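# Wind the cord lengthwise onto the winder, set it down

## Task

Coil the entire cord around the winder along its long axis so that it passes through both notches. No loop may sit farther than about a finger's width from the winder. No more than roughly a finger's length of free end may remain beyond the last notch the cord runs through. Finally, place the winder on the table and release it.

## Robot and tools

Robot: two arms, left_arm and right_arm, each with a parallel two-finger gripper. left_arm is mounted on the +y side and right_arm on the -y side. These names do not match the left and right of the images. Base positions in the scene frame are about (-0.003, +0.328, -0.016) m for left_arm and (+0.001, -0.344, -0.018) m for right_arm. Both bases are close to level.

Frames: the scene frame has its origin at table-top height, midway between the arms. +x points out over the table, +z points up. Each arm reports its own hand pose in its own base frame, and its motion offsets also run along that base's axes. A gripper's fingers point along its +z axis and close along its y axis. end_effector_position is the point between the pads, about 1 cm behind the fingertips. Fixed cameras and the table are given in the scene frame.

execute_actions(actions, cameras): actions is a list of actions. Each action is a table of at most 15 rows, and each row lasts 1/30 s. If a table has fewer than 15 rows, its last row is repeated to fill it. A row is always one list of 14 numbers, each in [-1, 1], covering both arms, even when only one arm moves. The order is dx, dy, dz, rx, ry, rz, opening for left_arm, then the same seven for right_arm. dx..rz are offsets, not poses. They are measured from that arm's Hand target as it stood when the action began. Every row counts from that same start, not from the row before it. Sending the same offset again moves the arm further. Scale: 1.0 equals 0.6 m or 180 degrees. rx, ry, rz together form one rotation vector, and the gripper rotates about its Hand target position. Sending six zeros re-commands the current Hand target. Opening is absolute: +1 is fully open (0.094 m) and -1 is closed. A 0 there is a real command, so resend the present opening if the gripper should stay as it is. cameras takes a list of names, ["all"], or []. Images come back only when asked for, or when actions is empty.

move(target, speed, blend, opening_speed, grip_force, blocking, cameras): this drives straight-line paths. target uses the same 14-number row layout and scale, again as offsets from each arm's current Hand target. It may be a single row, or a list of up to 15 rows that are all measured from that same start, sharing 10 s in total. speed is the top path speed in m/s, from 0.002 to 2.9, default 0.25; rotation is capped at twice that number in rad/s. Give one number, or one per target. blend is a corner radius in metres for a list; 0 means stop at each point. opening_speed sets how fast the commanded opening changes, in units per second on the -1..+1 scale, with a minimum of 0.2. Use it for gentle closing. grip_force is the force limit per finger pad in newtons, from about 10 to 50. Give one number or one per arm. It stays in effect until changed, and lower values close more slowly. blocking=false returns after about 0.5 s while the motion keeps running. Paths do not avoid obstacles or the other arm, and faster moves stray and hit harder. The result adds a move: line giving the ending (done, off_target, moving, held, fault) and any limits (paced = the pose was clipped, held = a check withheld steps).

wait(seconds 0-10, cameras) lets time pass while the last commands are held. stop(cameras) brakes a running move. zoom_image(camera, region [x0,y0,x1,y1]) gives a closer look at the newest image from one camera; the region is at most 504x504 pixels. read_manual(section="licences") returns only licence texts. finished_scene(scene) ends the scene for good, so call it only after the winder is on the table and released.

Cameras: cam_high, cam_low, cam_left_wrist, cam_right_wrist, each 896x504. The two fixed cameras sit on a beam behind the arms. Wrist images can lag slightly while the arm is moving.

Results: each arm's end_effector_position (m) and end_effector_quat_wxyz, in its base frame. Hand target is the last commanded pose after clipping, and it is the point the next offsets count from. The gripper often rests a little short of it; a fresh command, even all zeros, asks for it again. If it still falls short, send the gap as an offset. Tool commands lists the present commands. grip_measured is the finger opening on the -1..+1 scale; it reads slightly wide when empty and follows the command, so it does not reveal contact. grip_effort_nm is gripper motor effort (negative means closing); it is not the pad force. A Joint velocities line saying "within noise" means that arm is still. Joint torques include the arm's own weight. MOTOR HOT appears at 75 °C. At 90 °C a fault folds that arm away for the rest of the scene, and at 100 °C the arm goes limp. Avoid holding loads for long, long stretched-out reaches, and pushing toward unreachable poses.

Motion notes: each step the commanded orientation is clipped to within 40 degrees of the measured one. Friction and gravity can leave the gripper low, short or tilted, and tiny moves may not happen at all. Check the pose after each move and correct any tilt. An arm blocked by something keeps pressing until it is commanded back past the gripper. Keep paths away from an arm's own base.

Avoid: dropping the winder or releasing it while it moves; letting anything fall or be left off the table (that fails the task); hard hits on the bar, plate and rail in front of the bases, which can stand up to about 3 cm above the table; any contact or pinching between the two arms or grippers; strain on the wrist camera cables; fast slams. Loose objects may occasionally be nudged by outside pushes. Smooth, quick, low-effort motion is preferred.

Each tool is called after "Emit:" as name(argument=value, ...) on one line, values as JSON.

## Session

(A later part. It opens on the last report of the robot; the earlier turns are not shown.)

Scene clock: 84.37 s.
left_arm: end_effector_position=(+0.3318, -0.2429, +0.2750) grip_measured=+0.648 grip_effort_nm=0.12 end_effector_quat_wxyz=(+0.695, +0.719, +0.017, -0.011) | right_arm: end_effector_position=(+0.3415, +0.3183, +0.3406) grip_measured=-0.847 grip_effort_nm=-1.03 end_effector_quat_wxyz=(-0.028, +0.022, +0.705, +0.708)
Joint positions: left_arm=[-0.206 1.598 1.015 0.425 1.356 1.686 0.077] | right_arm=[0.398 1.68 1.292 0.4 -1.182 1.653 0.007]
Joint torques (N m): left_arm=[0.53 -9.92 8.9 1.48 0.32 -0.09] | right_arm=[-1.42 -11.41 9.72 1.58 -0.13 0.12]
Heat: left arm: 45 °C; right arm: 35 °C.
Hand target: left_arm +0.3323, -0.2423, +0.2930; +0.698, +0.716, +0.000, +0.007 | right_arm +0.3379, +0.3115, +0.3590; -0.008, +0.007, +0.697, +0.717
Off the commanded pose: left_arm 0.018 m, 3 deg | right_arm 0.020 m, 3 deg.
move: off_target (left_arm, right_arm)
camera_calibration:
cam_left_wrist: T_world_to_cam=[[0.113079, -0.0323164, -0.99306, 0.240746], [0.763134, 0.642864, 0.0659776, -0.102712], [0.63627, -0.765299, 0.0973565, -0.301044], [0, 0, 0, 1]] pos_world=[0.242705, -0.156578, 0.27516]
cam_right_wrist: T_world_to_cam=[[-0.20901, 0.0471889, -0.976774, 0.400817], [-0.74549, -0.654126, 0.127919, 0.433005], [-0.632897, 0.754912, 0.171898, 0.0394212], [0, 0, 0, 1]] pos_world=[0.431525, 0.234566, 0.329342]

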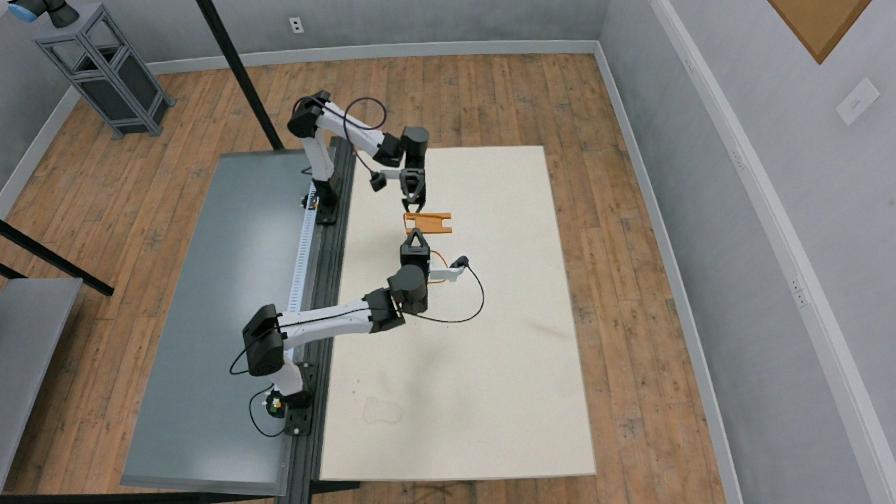

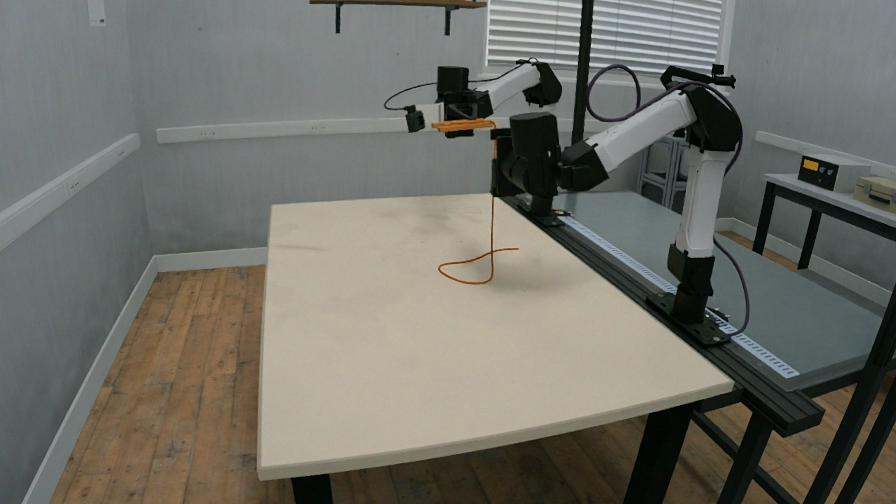

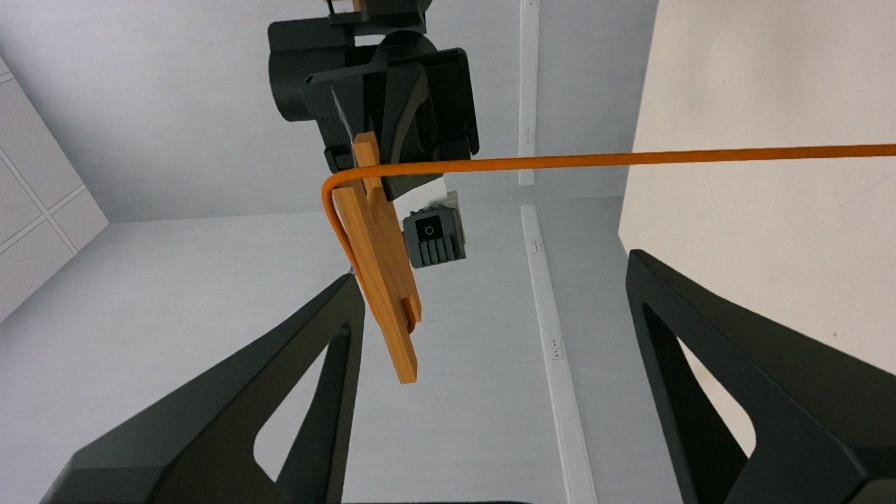

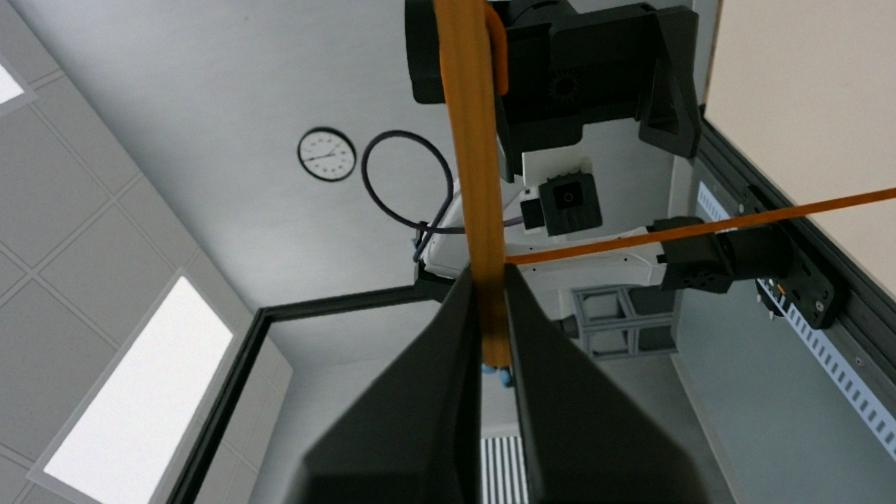

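Emit:
move(target=[0,0,0,0,0,0,0.65, 0,0,0,0.0373,-0.6074,-0.0718,-0.96], speed=0.5, cameras=["cam_high","cam_low","cam_left_wrist","cam_right_wrist"])

Scene clock: 93.87 s.
left_arm: end_effector_position=(+0.3318, -0.2429, +0.2750) grip_measured=+0.648 grip_effort_nm=0.13 end_effector_quat_wxyz=(+0.695, +0.719, +0.017, -0.011) | right_arm: end_effector_position=(+0.3358, +0.3118, +0.3653) grip_measured=-0.847 grip_effort_nm=-1.03 end_effector_quat_wxyz=(+0.628, -0.513, +0.369, +0.454)
Joint positions: left_arm=[-0.206 1.598 1.015 0.425 1.356 1.686 0.077] | right_arm=[0.398 1.722 1.163 1.049 -1.128 0.128 0.007]
Joint torques (N m): left_arm=[0.55 -9.94 8.84 1.48 0.33 -0.09] | right_arm=[-0.51 -7.17 7.32 1.23 0.16 0.07]
Heat: left arm: 44 °C; right arm: 35 °C.
Hand target: left_arm +0.3323, -0.2423, +0.2930; +0.698, +0.716, +0.000, +0.007 | right_arm +0.3378, +0.3115, +0.3591; +0.631, -0.513, +0.368, +0.451
Off the commanded pose: left_arm 0.018 m, 3 deg | right_arm 0.007 m, 0 deg.
move: off_target (left_arm)
camera_calibration:
cam_left_wrist: T_world_to_cam=[[0.113079, -0.0323164, -0.99306, 0.240746], [0.763134, 0.642864, 0.0659776, -0.102712], [0.63627, -0.765299, 0.0973565, -0.301044], [0, 0, 0, 1]] pos_world=[0.242705, -0.156578, 0.27516]
cam_right_wrist: T_world_to_cam=[[0.982631, 0.00894516, 0.185357, -0.388773], [0.166556, -0.482967, -0.859652, 0.42245], [0.0818316, 0.875593, -0.476068, -0.00447345], [0, 0, 0, 1]] pos_world=[0.312025, 0.211424, 0.433092]

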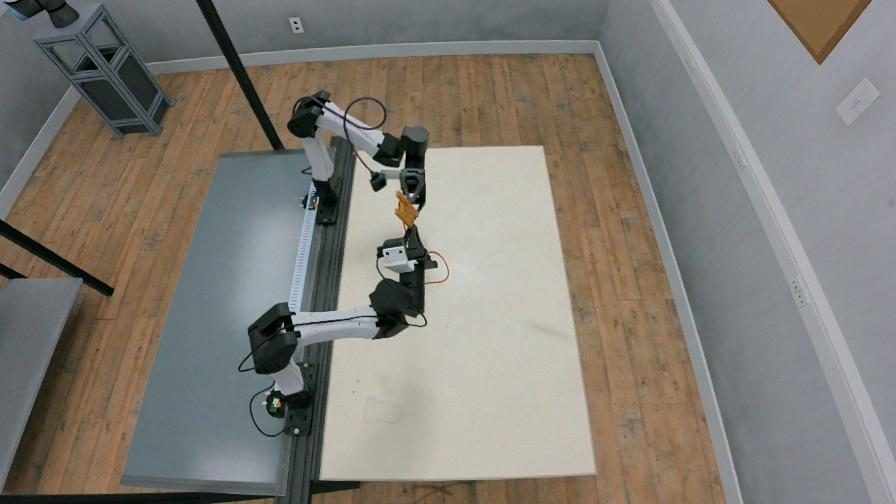

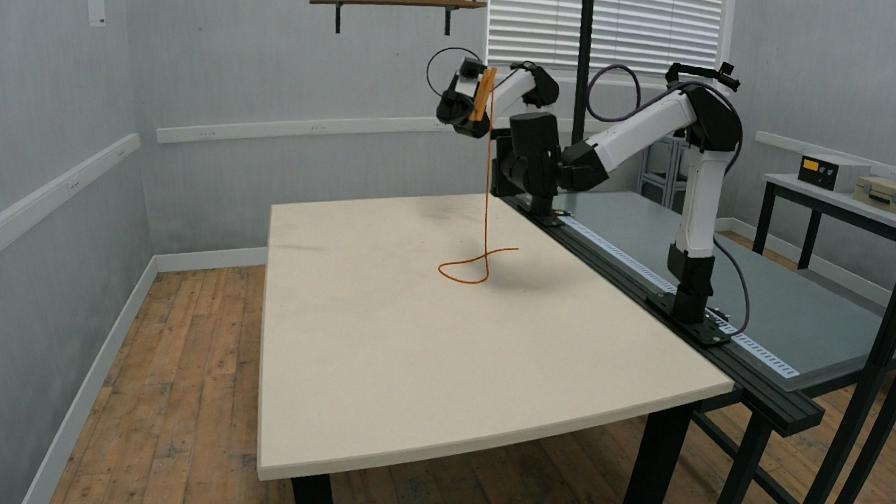

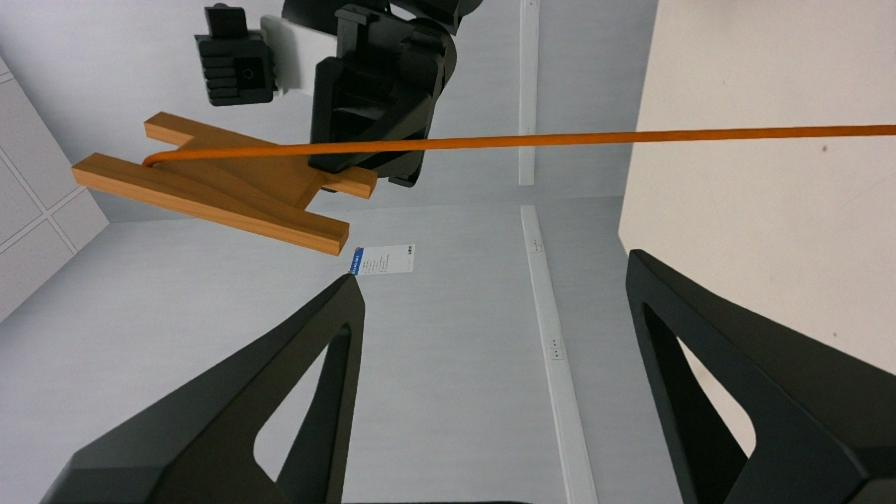

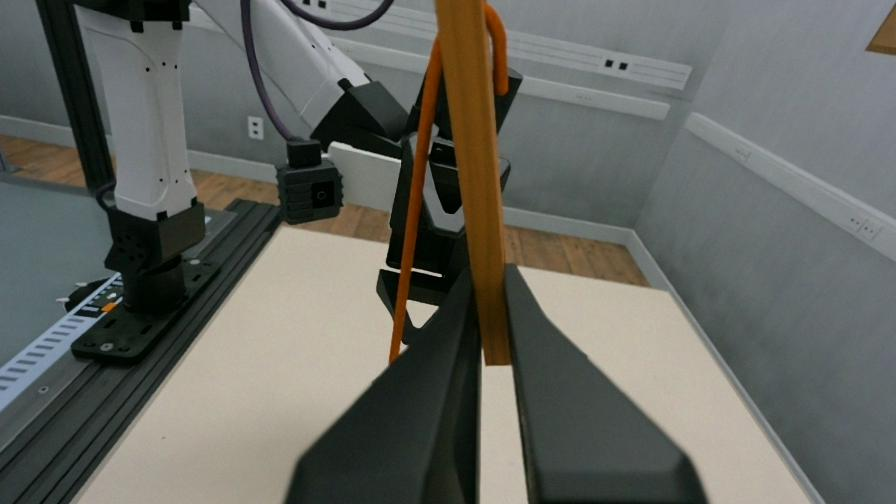

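Emit:
zoom_image(camera="cam_left_wrist", region=[60, 90, 400, 280])

Emit:
zoom_image(camera="cam_low", region=[420, 50, 560, 150])

Scaled by 1.482 from the camera's 896x504 image, which has a finer 1280x720 frame.

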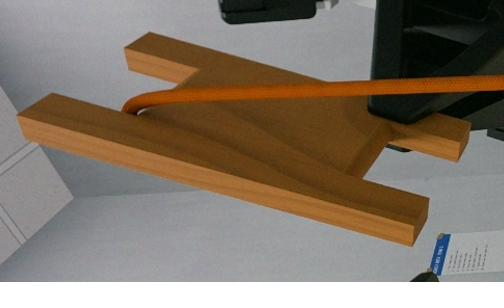

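Scaled by 3.600 from the camera's 896x504 image, which has a finer 1280x720 frame.

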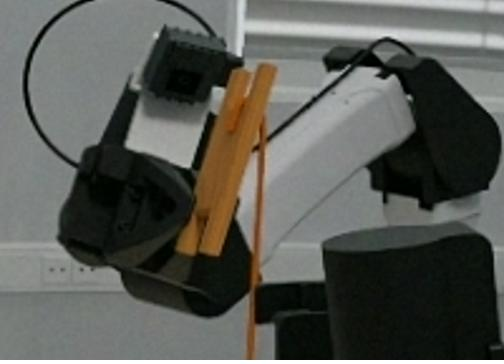

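Emit:
move(target=[[0,0,0,0,0,0,0.65, 0,0,0,-0.0008,0.3809,0.0786,-0.96],[0,0,0,0,0,0,0.65, 0,0,0,-0.0373,0.6074,0.0718,-0.96]], speed=[0.35,0.4], blend=[0.02,0], cameras=["cam_high","cam_left_wrist"])

Emit:
zoom_image(camera="cam_left_wrist", region=[260, 80, 560, 400])

Emit:
zoom_image(camera="cam_high", region=[370, 180, 490, 260])

Scene clock: 100.00 s.
left_arm: end_effector_position=(+0.3318, -0.2429, +0.2750) grip_measured=+0.648 grip_effort_nm=0.12 end_effector_quat_wxyz=(+0.695, +0.719, +0.017, -0.011) | right_arm: end_effector_position=(+0.3418, +0.3177, +0.3237) grip_measured=-0.847 grip_effort_nm=-1.03 end_effector_quat_wxyz=(-0.039, +0.039, +0.708, +0.704)
Joint positions: left_arm=[-0.206 1.598 1.015 0.425 1.356 1.686 0.077] | right_arm=[0.398 1.683 1.242 0.43 -1.173 1.67 0.007]
Joint torques (N m): left_arm=[0.55 -9.95 8.85 1.49 0.32 -0.08] | right_arm=[-1.42 -12.16 13.93 1.39 -0.23 -0.03]
Heat: left arm: 44 °C; right arm: 36 °C.
Hand target: left_arm +0.3323, -0.2423, +0.2930; +0.698, +0.716, +0.000, +0.007 | right_arm +0.3378, +0.3115, +0.3590; -0.008, +0.007, +0.697, +0.717
Off the commanded pose: left_arm 0.018 m, 3 deg | right_arm 0.036 m, 5 deg.
move: off_target (left_arm, right_arm)
camera_calibration:
cam_left_wrist: T_world_to_cam=[[0.113079, -0.0323164, -0.99306, 0.240746], [0.763134, 0.642864, 0.0659776, -0.102712], [0.63627, -0.765299, 0.0973565, -0.301044], [0, 0, 0, 1]] pos_world=[0.242705, -0.156578, 0.27516]
Images, in order (width x height): cam_high 896x504, cam_left_wrist 896x504.

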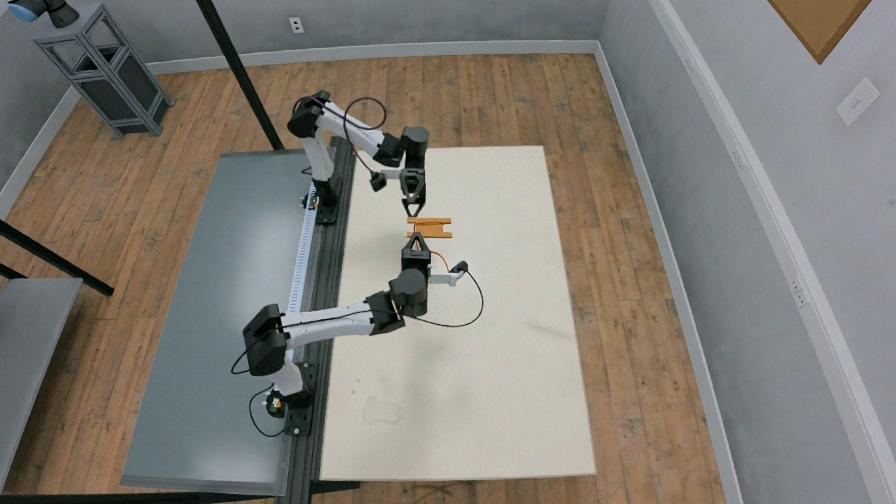

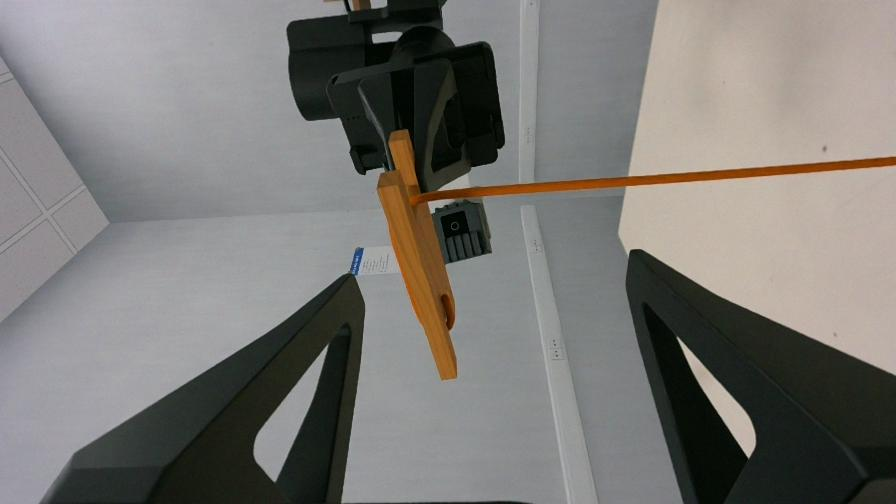

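Scaled by 1.575 from the camera's 896x504 image, which has a finer 1280x720 frame.

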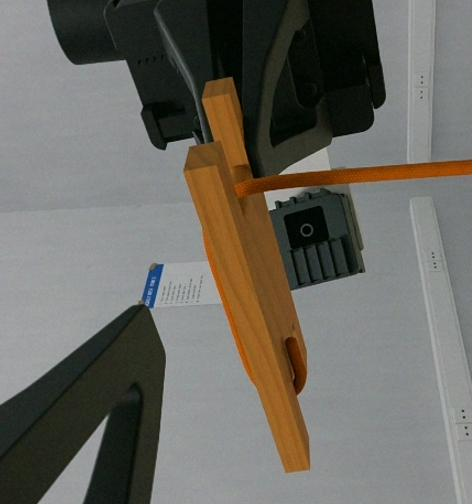

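Scaled by 4.200 from the camera's 896x504 image, which has a finer 1280x720 frame.

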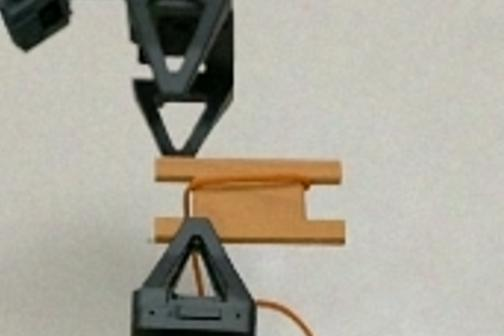

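Emit:
move(target=[0.0662,-0.0133,0.0447,0,0.010,0,-0.4, 0,0,0,0,0,0,-0.96], speed=0.25, cameras=["cam_left_wrist","cam_high"])

Emit:
zoom_image(camera="cam_left_wrist", region=[300, 60, 640, 400])

Scene clock: 105.57 s.
left_arm: end_effector_position=(+0.3668, -0.2501, +0.3147) grip_measured=-0.398 grip_effort_nm=-0.04 end_effector_quat_wxyz=(+0.698, +0.716, +0.016, -0.009) | right_arm: end_effector_position=(+0.3417, +0.3177, +0.3236) grip_measured=-0.847 grip_effort_nm=-1.03 end_effector_quat_wxyz=(-0.039, +0.039, +0.708, +0.704)
Joint positions: left_arm=[-0.206 1.692 1.261 0.313 1.354 1.651 0.028] | right_arm=[0.398 1.683 1.242 0.429 -1.173 1.669 0.007]
Joint torques (N m): left_arm=[0.57 -7.45 9.13 1.47 0.32 -0.11] | right_arm=[-1.4 -12.18 13.9 1.37 -0.23 -0.02]
Heat: left arm: 43 °C; right arm: 38 °C.
Hand target: left_arm +0.3721, -0.2503, +0.3198; +0.698, +0.716, +0.011, -0.004 | right_arm +0.3379, +0.3115, +0.3590; -0.008, +0.007, +0.697, +0.717
Off the commanded pose: left_arm 0.007 m, 1 deg | right_arm 0.036 m, 5 deg.
move: off_target (right_arm)
camera_calibration:
cam_left_wrist: T_world_to_cam=[[0.117653, -0.0403323, -0.992235, 0.272079], [0.761197, 0.645353, 0.0640256, -0.125363], [0.637759, -0.762819, 0.106628, -0.335539], [0, 0, 0, 1]] pos_world=[0.277408, -0.164078, 0.313771]
Images, in order (width x height): cam_high 896x504, cam_left_wrist 896x504.

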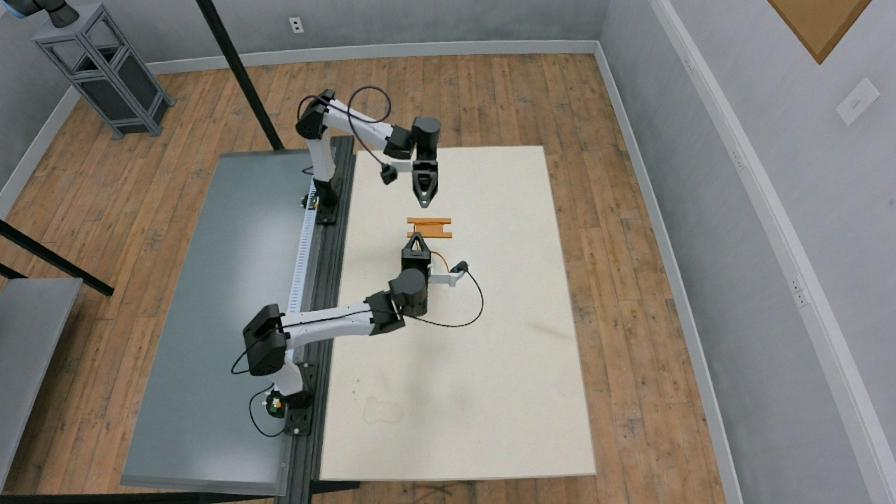

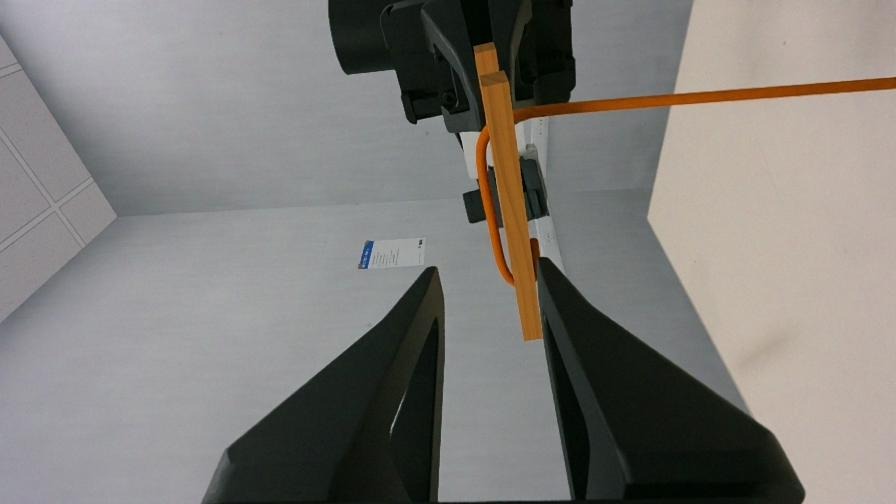

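Scaled by 1.482 from the camera's 896x504 image, which has a finer 1280x720 frame.

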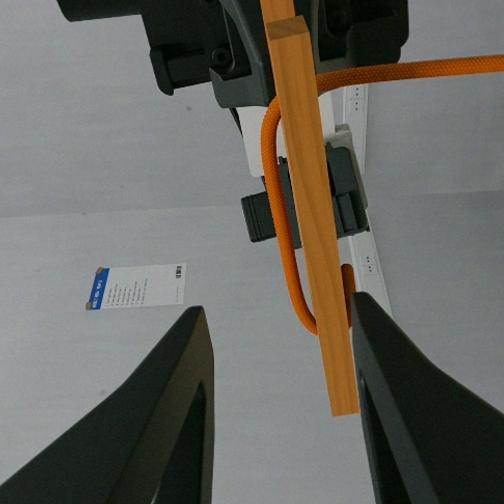

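Emit:
zoom_image(camera="cam_left_wrist", region=[440, 30, 580, 150])

Emit:
zoom_image(camera="cam_left_wrist", region=[460, 240, 600, 360])

Scaled by 3.600 from the camera's 896x504 image, which has a finer 1280x720 frame.

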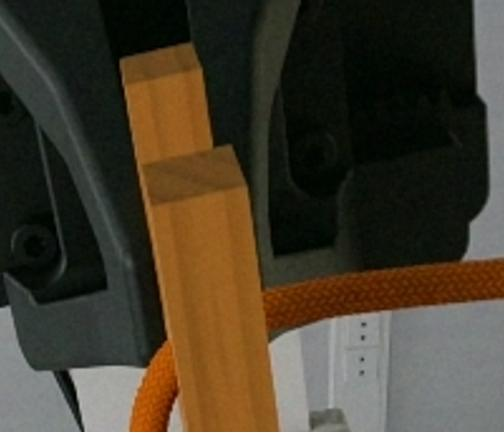

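Scaled by 3.600 from the camera's 896x504 image, which has a finer 1280x720 frame.

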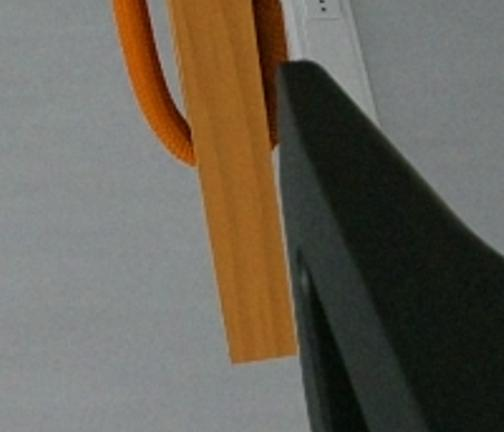

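Emit:
move(target=[0.0167,-0.0333,-0.0167,0,0,0,-0.4, 0,0,0,0,0,0,-0.96], speed=0.15, cameras=["cam_left_wrist","cam_high"])

Emit:
zoom_image(camera="cam_left_wrist", region=[380, 120, 620, 400])

Emit:
zoom_image(camera="cam_high", region=[370, 180, 490, 260])

Scene clock: 110.00 s.
left_arm: end_effector_position=(+0.3773, -0.2662, +0.3029) grip_measured=-0.398 grip_effort_nm=-0.04 end_effector_quat_wxyz=(+0.696, +0.718, +0.019, -0.012) | right_arm: end_effector_position=(+0.3417, +0.3177, +0.3236) grip_measured=-0.847 grip_effort_nm=-1.03 end_effector_quat_wxyz=(-0.039, +0.039, +0.708, +0.704)
Joint positions: left_arm=[-0.241 1.751 1.29 0.334 1.319 1.651 0.028] | right_arm=[0.398 1.683 1.242 0.429 -1.173 1.669 0.007]
Joint torques (N m): left_arm=[-0.24 -8.05 9.06 1.66 0.24 -0.22] | right_arm=[-1.42 -12.19 13.9 1.38 -0.23 -0.03]
Heat: left arm: 43 °C; right arm: 39 °C.
Hand target: left_arm +0.3821, -0.2703, +0.3098; +0.698, +0.716, +0.011, -0.004 | right_arm +0.3379, +0.3115, +0.3590; -0.008, +0.007, +0.697, +0.717
Off the commanded pose: left_arm 0.009 m, 1 deg | right_arm 0.036 m, 5 deg.
move: off_target (right_arm)
camera_calibration:
cam_left_wrist: T_world_to_cam=[[0.109784, -0.0340361, -0.993373, 0.263514], [0.761666, 0.644989, 0.0620772, -0.121967], [0.638601, -0.763434, 0.0967336, -0.350671], [0, 0, 0, 1]] pos_world=[0.287907, -0.180078, 0.303261]
Images, in order (width x height): cam_high 896x504, cam_left_wrist 896x504.

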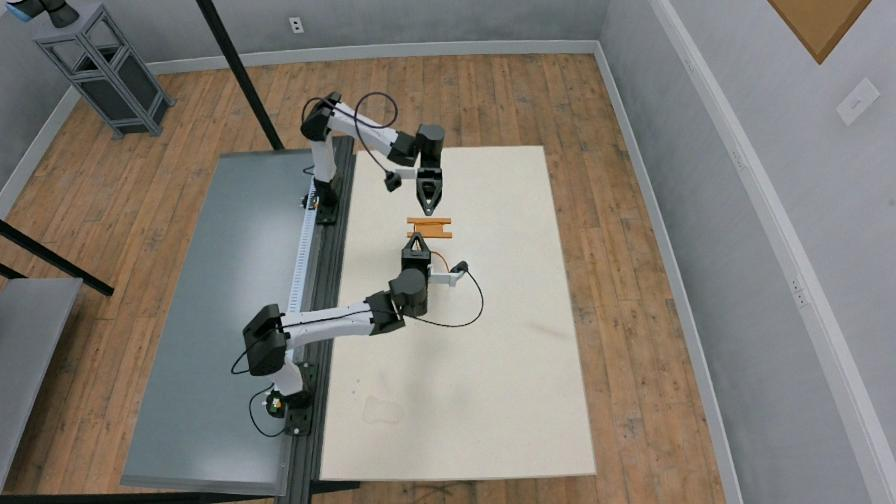

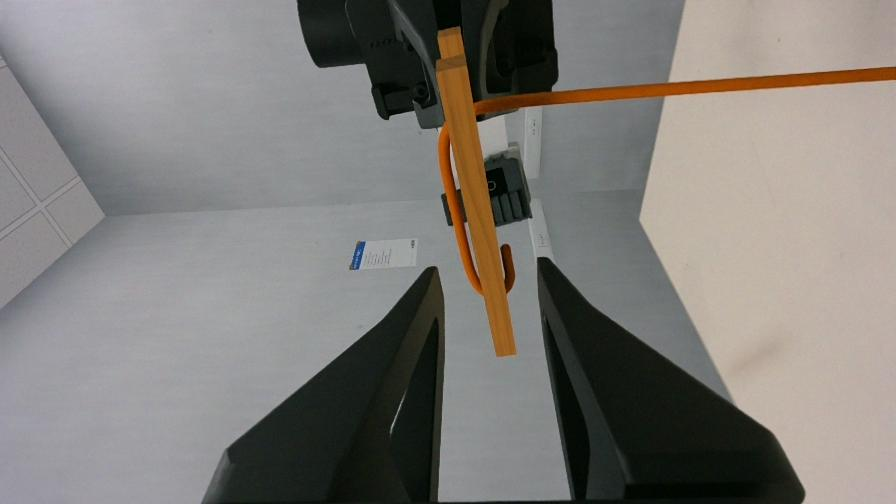

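Scaled by 1.800 from the camera's 896x504 image, which has a finer 1280x720 frame.

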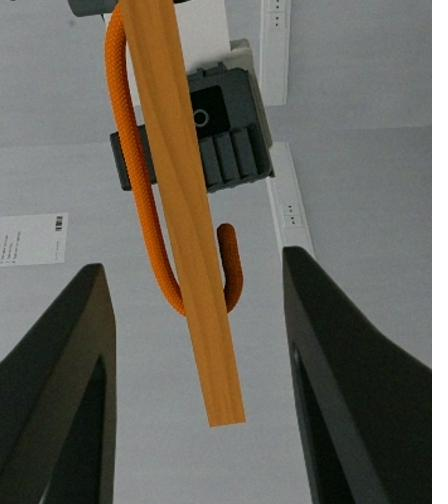

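Scaled by 4.200 from the camera's 896x504 image, which has a finer 1280x720 frame.

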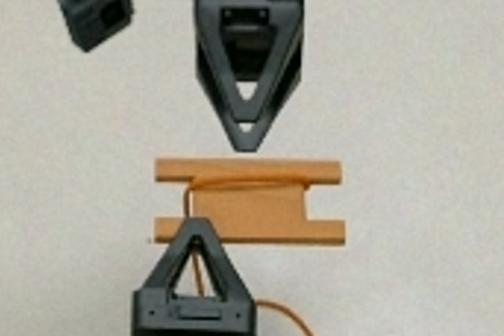

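Emit:
execute_actions(actions=[], cameras=["cam_right_wrist"])

Emit:
zoom_image(camera="cam_right_wrist", region=[380, 0, 700, 400])

Scene clock: 110.70 s.
left_arm: end_effector_position=(+0.3774, -0.2662, +0.3030) grip_measured=-0.398 grip_effort_nm=-0.04 end_effector_quat_wxyz=(+0.696, +0.718, +0.019, -0.011) | right_arm: end_effector_position=(+0.3417, +0.3177, +0.3236) grip_measured=-0.847 grip_effort_nm=-1.03 end_effector_quat_wxyz=(-0.039, +0.039, +0.708, +0.704)
Joint positions: left_arm=[-0.241 1.751 1.29 0.335 1.318 1.651 0.028] | right_arm=[0.398 1.683 1.242 0.429 -1.173 1.669 0.007]
Joint velocities: within noise
Joint torques (N m): left_arm=[-0.21 -8.08 9.09 1.71 0.25 -0.22] | right_arm=[-1.4 -12.19 13.9 1.37 -0.23 -0.03]
Heat: left arm: 43 °C; right arm: 39 °C.
Hand target: left_arm +0.3821, -0.2703, +0.3098; +0.698, +0.716, +0.011, -0.004 | right_arm +0.3379, +0.3115, +0.3590; -0.008, +0.007, +0.697, +0.717
Tool commands: left_gripper/opening=-0.4 right_gripper/opening=-0.96
Off the commanded pose: left_arm 0.009 m, 1 deg | right_arm 0.036 m, 5 deg.
camera_calibration:
cam_right_wrist: T_world_to_cam=[[-0.246479, 0.0400193, -0.968321, 0.396616], [-0.745765, -0.645927, 0.163134, 0.421076], [-0.618937, 0.762349, 0.189052, 0.0302112], [0, 0, 0, 1]] pos_world=[0.43048, 0.233081, 0.309648]
Images, in order (width x height): cam_right_wrist 896x504.

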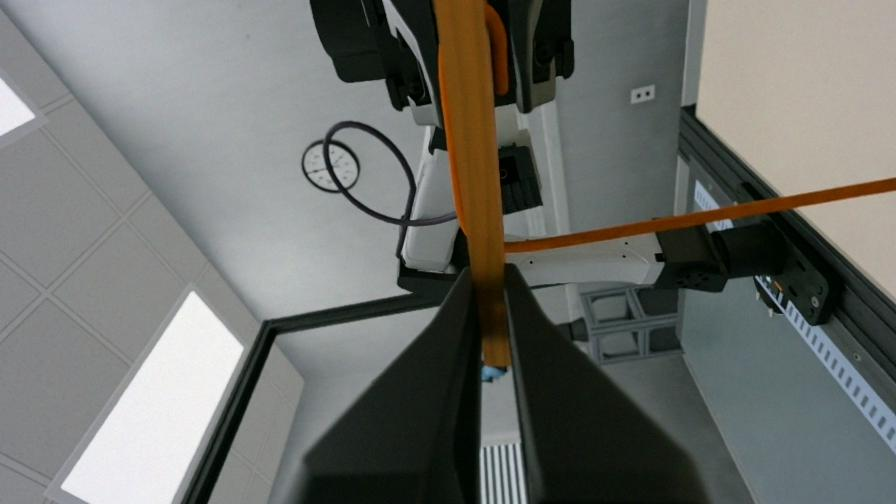

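Scaled by 1.260 from the camera's 896x504 image, which has a finer 1280x720 frame.

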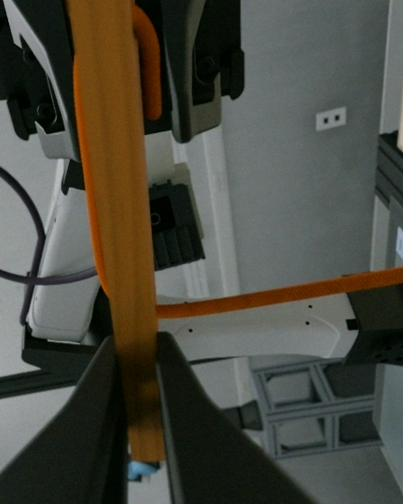

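Emit:
move(target=[0,-0.0417,0,0,0,0,-0.4, 0,0,0,0,0,0,-0.96], speed=0.12, cameras=["cam_left_wrist","cam_high"])

Emit:
zoom_image(camera="cam_left_wrist", region=[380, 120, 620, 400])

Emit:
zoom_image(camera="cam_high", region=[370, 180, 490, 260])

Scene clock: 112.73 s.
left_arm: end_effector_position=(+0.3771, -0.2910, +0.3036) grip_measured=-0.398 grip_effort_nm=-0.04 end_effector_quat_wxyz=(+0.695, +0.718, +0.017, -0.010) | right_arm: end_effector_position=(+0.3417, +0.3177, +0.3236) grip_measured=-0.847 grip_effort_nm=-1.03 end_effector_quat_wxyz=(-0.039, +0.039, +0.708, +0.704)
Joint positions: left_arm=[-0.302 1.775 1.315 0.353 1.258 1.634 0.028] | right_arm=[0.398 1.683 1.242 0.429 -1.173 1.669 0.007]
Joint torques (N m): left_arm=[-0.03 -8.14 9.17 1.75 0.24 -0.24] | right_arm=[-1.42 -12.18 13.9 1.37 -0.23 -0.02]
Heat: left arm: 43 °C; right arm: 40 °C.
Hand target: left_arm +0.3821, -0.2953, +0.3099; +0.698, +0.716, +0.011, -0.004 | right_arm +0.3379, +0.3115, +0.3590; -0.008, +0.007, +0.697, +0.717
Off the commanded pose: left_arm 0.009 m, 1 deg | right_arm 0.036 m, 5 deg.
move: off_target (right_arm)
camera_calibration:
cam_left_wrist: T_world_to_cam=[[0.114785, -0.0328984, -0.992845, 0.261625], [0.761483, 0.644747, 0.066673, -0.10723], [0.63794, -0.763688, 0.0990591, -0.370073], [0, 0, 0, 1]] pos_world=[0.287708, -0.204877, 0.303562]
Images, in order (width x height): cam_high 896x504, cam_left_wrist 896x504.

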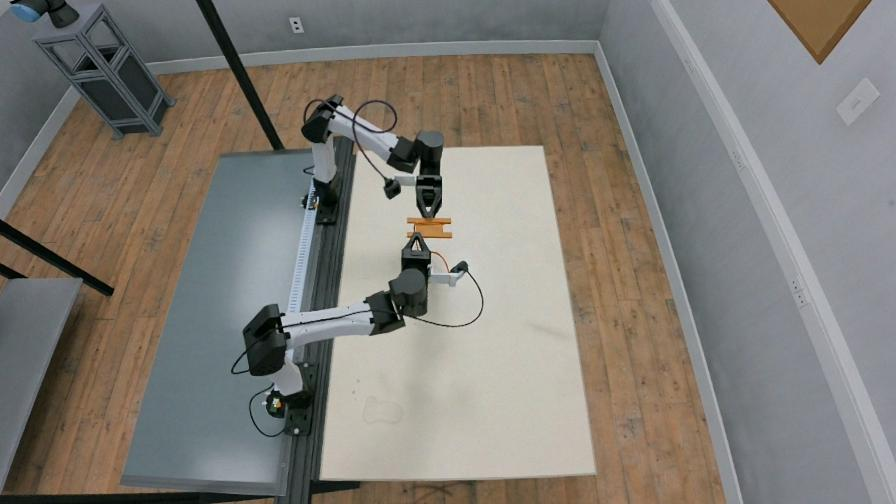

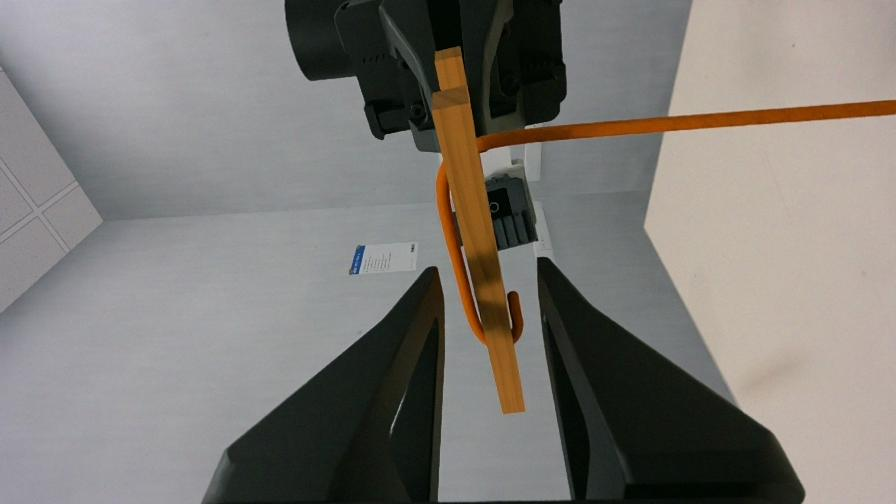

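Scaled by 1.800 from the camera's 896x504 image, which has a finer 1280x720 frame.

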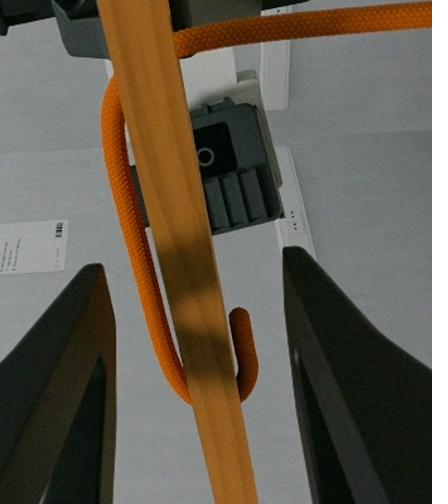

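Scaled by 4.200 from the camera's 896x504 image, which has a finer 1280x720 frame.

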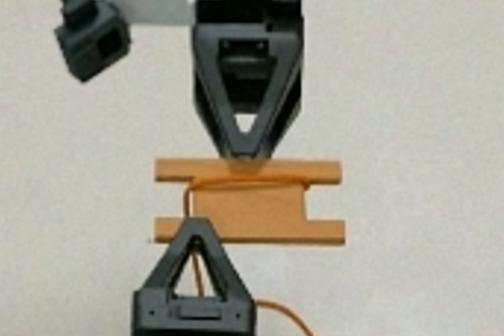

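Emit:
move(target=[0,0,0,0,0,0,-0.96, 0,0,0,0,0,0,-0.96], speed=0.1, opening_speed=0.9, cameras=["cam_left_wrist"])

Scene clock: 114.13 s.
left_arm: end_effector_position=(+0.3773, -0.2910, +0.3042) grip_measured=-0.857 grip_effort_nm=-0.99 end_effector_quat_wxyz=(+0.695, +0.718, +0.022, -0.015) | right_arm: end_effector_position=(+0.3417, +0.3177, +0.3236) grip_measured=-0.847 grip_effort_nm=-1.03 end_effector_quat_wxyz=(-0.034, +0.034, +0.708, +0.705)
Joint positions: left_arm=[-0.302 1.775 1.317 0.353 1.257 1.619 0.007] | right_arm=[0.398 1.683 1.242 0.429 -1.173 1.655 0.007]
Joint torques (N m): left_arm=[-0.17 -8.14 8.98 1.76 0.22 -0.08] | right_arm=[-1.4 -12.19 13.91 1.37 -0.23 0.11]
Heat: left arm: 43 °C; right arm: 40 °C.
Hand target: left_arm +0.3820, -0.2953, +0.3099; +0.698, +0.716, +0.011, -0.004 | right_arm +0.3378, +0.3115, +0.3590; -0.008, +0.007, +0.697, +0.717
Off the commanded pose: left_arm 0.009 m, 2 deg | right_arm 0.036 m, 5 deg.
move: off_target (right_arm)
camera_calibration:
cam_left_wrist: T_world_to_cam=[[0.10107, -0.0334032, -0.994318, 0.267686], [0.761506, 0.645759, 0.0557117, -0.103813], [0.640229, -0.762811, 0.0907036, -0.368318], [0, 0, 0, 1]] pos_world=[0.287807, -0.204977, 0.305357]
Images, in order (width x height): cam_left_wrist 896x504.

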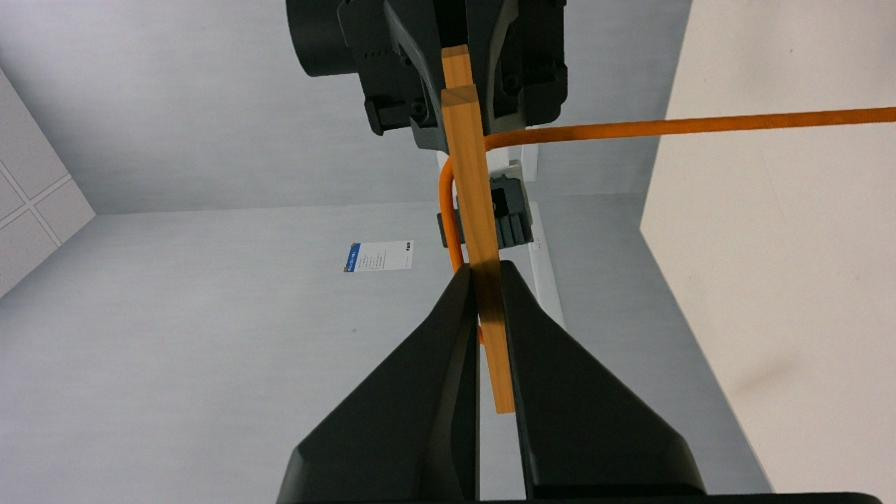

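Emit:
move(target=[[0,0,0,0,0,0,-0.96, 0,0,0,0,0,0,-0.4],[0,0,0,0,0,0,-0.96, 0,-0.0833,0,0,0,0,-0.4],[0,0,0,0.0298,0.3879,0.0342,-0.96, 0.0233,-0.0833,0,0.001,-0.4998,-0.0145,-0.4],[0,0,0,0.0091,0.7753,0.0678,-0.96, 0.0467,-0.0833,0,0.002,-0.9994,-0.029,-0.4],[0,0,0,-0.010,0.9994,0.026,-0.96, 0.0467,-0.0833,0,0.002,-0.9994,-0.029,-0.4]], speed=[0.2,0.2,0.45,0.45,0.45], blend=[0,0.01,0.02,0.02,0], cameras=["cam_high","cam_right_wrist","cam_left_wrist"])

Emit:
zoom_image(camera="cam_high", region=[370, 180, 490, 260])

Emit:
zoom_image(camera="cam_right_wrist", region=[300, 60, 640, 400])

Scene clock: 123.70 s.
left_arm: end_effector_position=(+0.3850, -0.2946, +0.3084) grip_measured=-0.857 grip_effort_nm=-0.98 end_effector_quat_wxyz=(-0.008, -0.014, +0.718, -0.696) | right_arm: end_effector_position=(+0.3655, +0.2660, +0.3393) grip_measured=-0.402 grip_effort_nm=0.08 end_effector_quat_wxyz=(+0.714, -0.700, +0.026, +0.027)
Joint positions: left_arm=[-0.305 1.804 1.37 0.33 1.256 -1.503 0.007] | right_arm=[0.247 1.705 1.284 0.502 -1.325 -1.417 0.028]
Joint torques (N m): left_arm=[-0.01 -11.62 5.22 2.03 0.21 -0.01] | right_arm=[-1.47 -9.48 13.26 1.06 -0.17 0.15]
Heat: left arm: 43 °C; right arm: 39 °C.
Hand target: left_arm +0.3821, -0.2953, +0.3098; -0.003, -0.012, +0.716, -0.698 | right_arm +0.3658, +0.2616, +0.3591; +0.717, -0.697, +0.007, +0.009
Off the commanded pose: left_arm 0.003 m, 1 deg | right_arm 0.020 m, 3 deg.
move: off_target (right_arm)
camera_calibration:
cam_left_wrist: T_world_to_cam=[[-0.120153, -0.0995788, 0.987749, -0.274632], [-0.772622, 0.634155, -0.0300524, 0.506152], [-0.623393, -0.766767, -0.153132, 0.184065], [0, 0, 0, 1]] pos_world=[0.472811, -0.207191, 0.314665]
cam_right_wrist: T_world_to_cam=[[0.212359, 0.0256209, 0.976856, -0.404159], [0.752055, -0.642581, -0.146636, -0.0403819], [0.623952, 0.765789, -0.155726, -0.256849], [0, 0, 0, 1]] pos_world=[0.276458, 0.181099, 0.348885]
Images, in order (width x height): cam_high 896x504, cam_left_wrist 896x504, cam_right_wrist 896x504.

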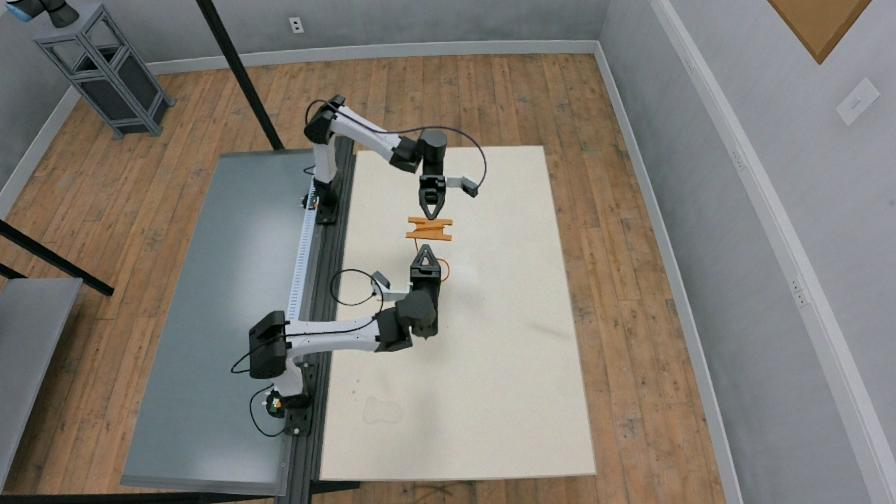

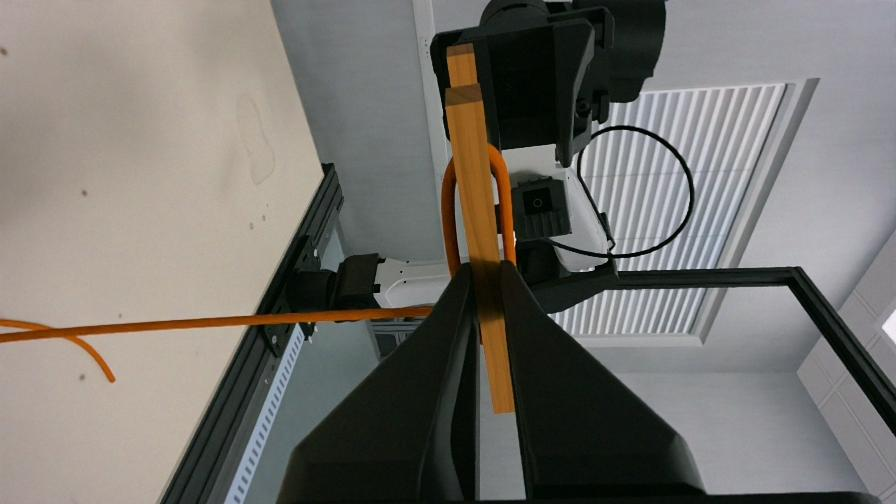

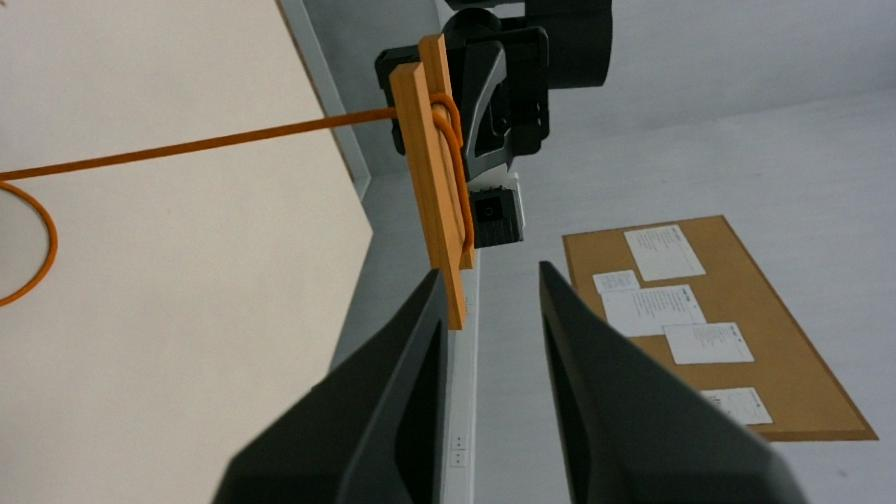

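Scaled by 4.200 from the camera's 896x504 image, which has a finer 1280x720 frame.

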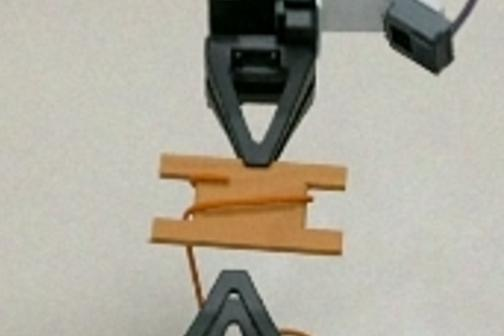

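Scaled by 1.482 from the camera's 896x504 image, which has a finer 1280x720 frame.

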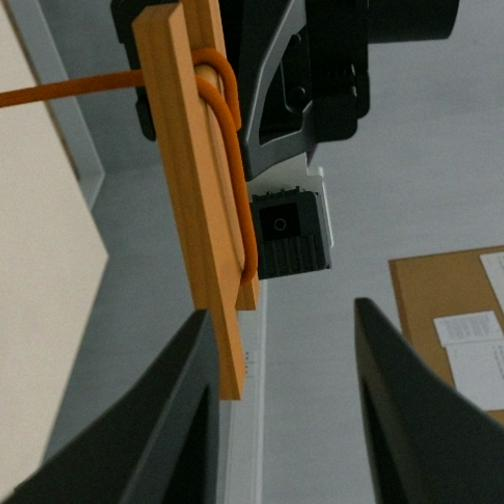

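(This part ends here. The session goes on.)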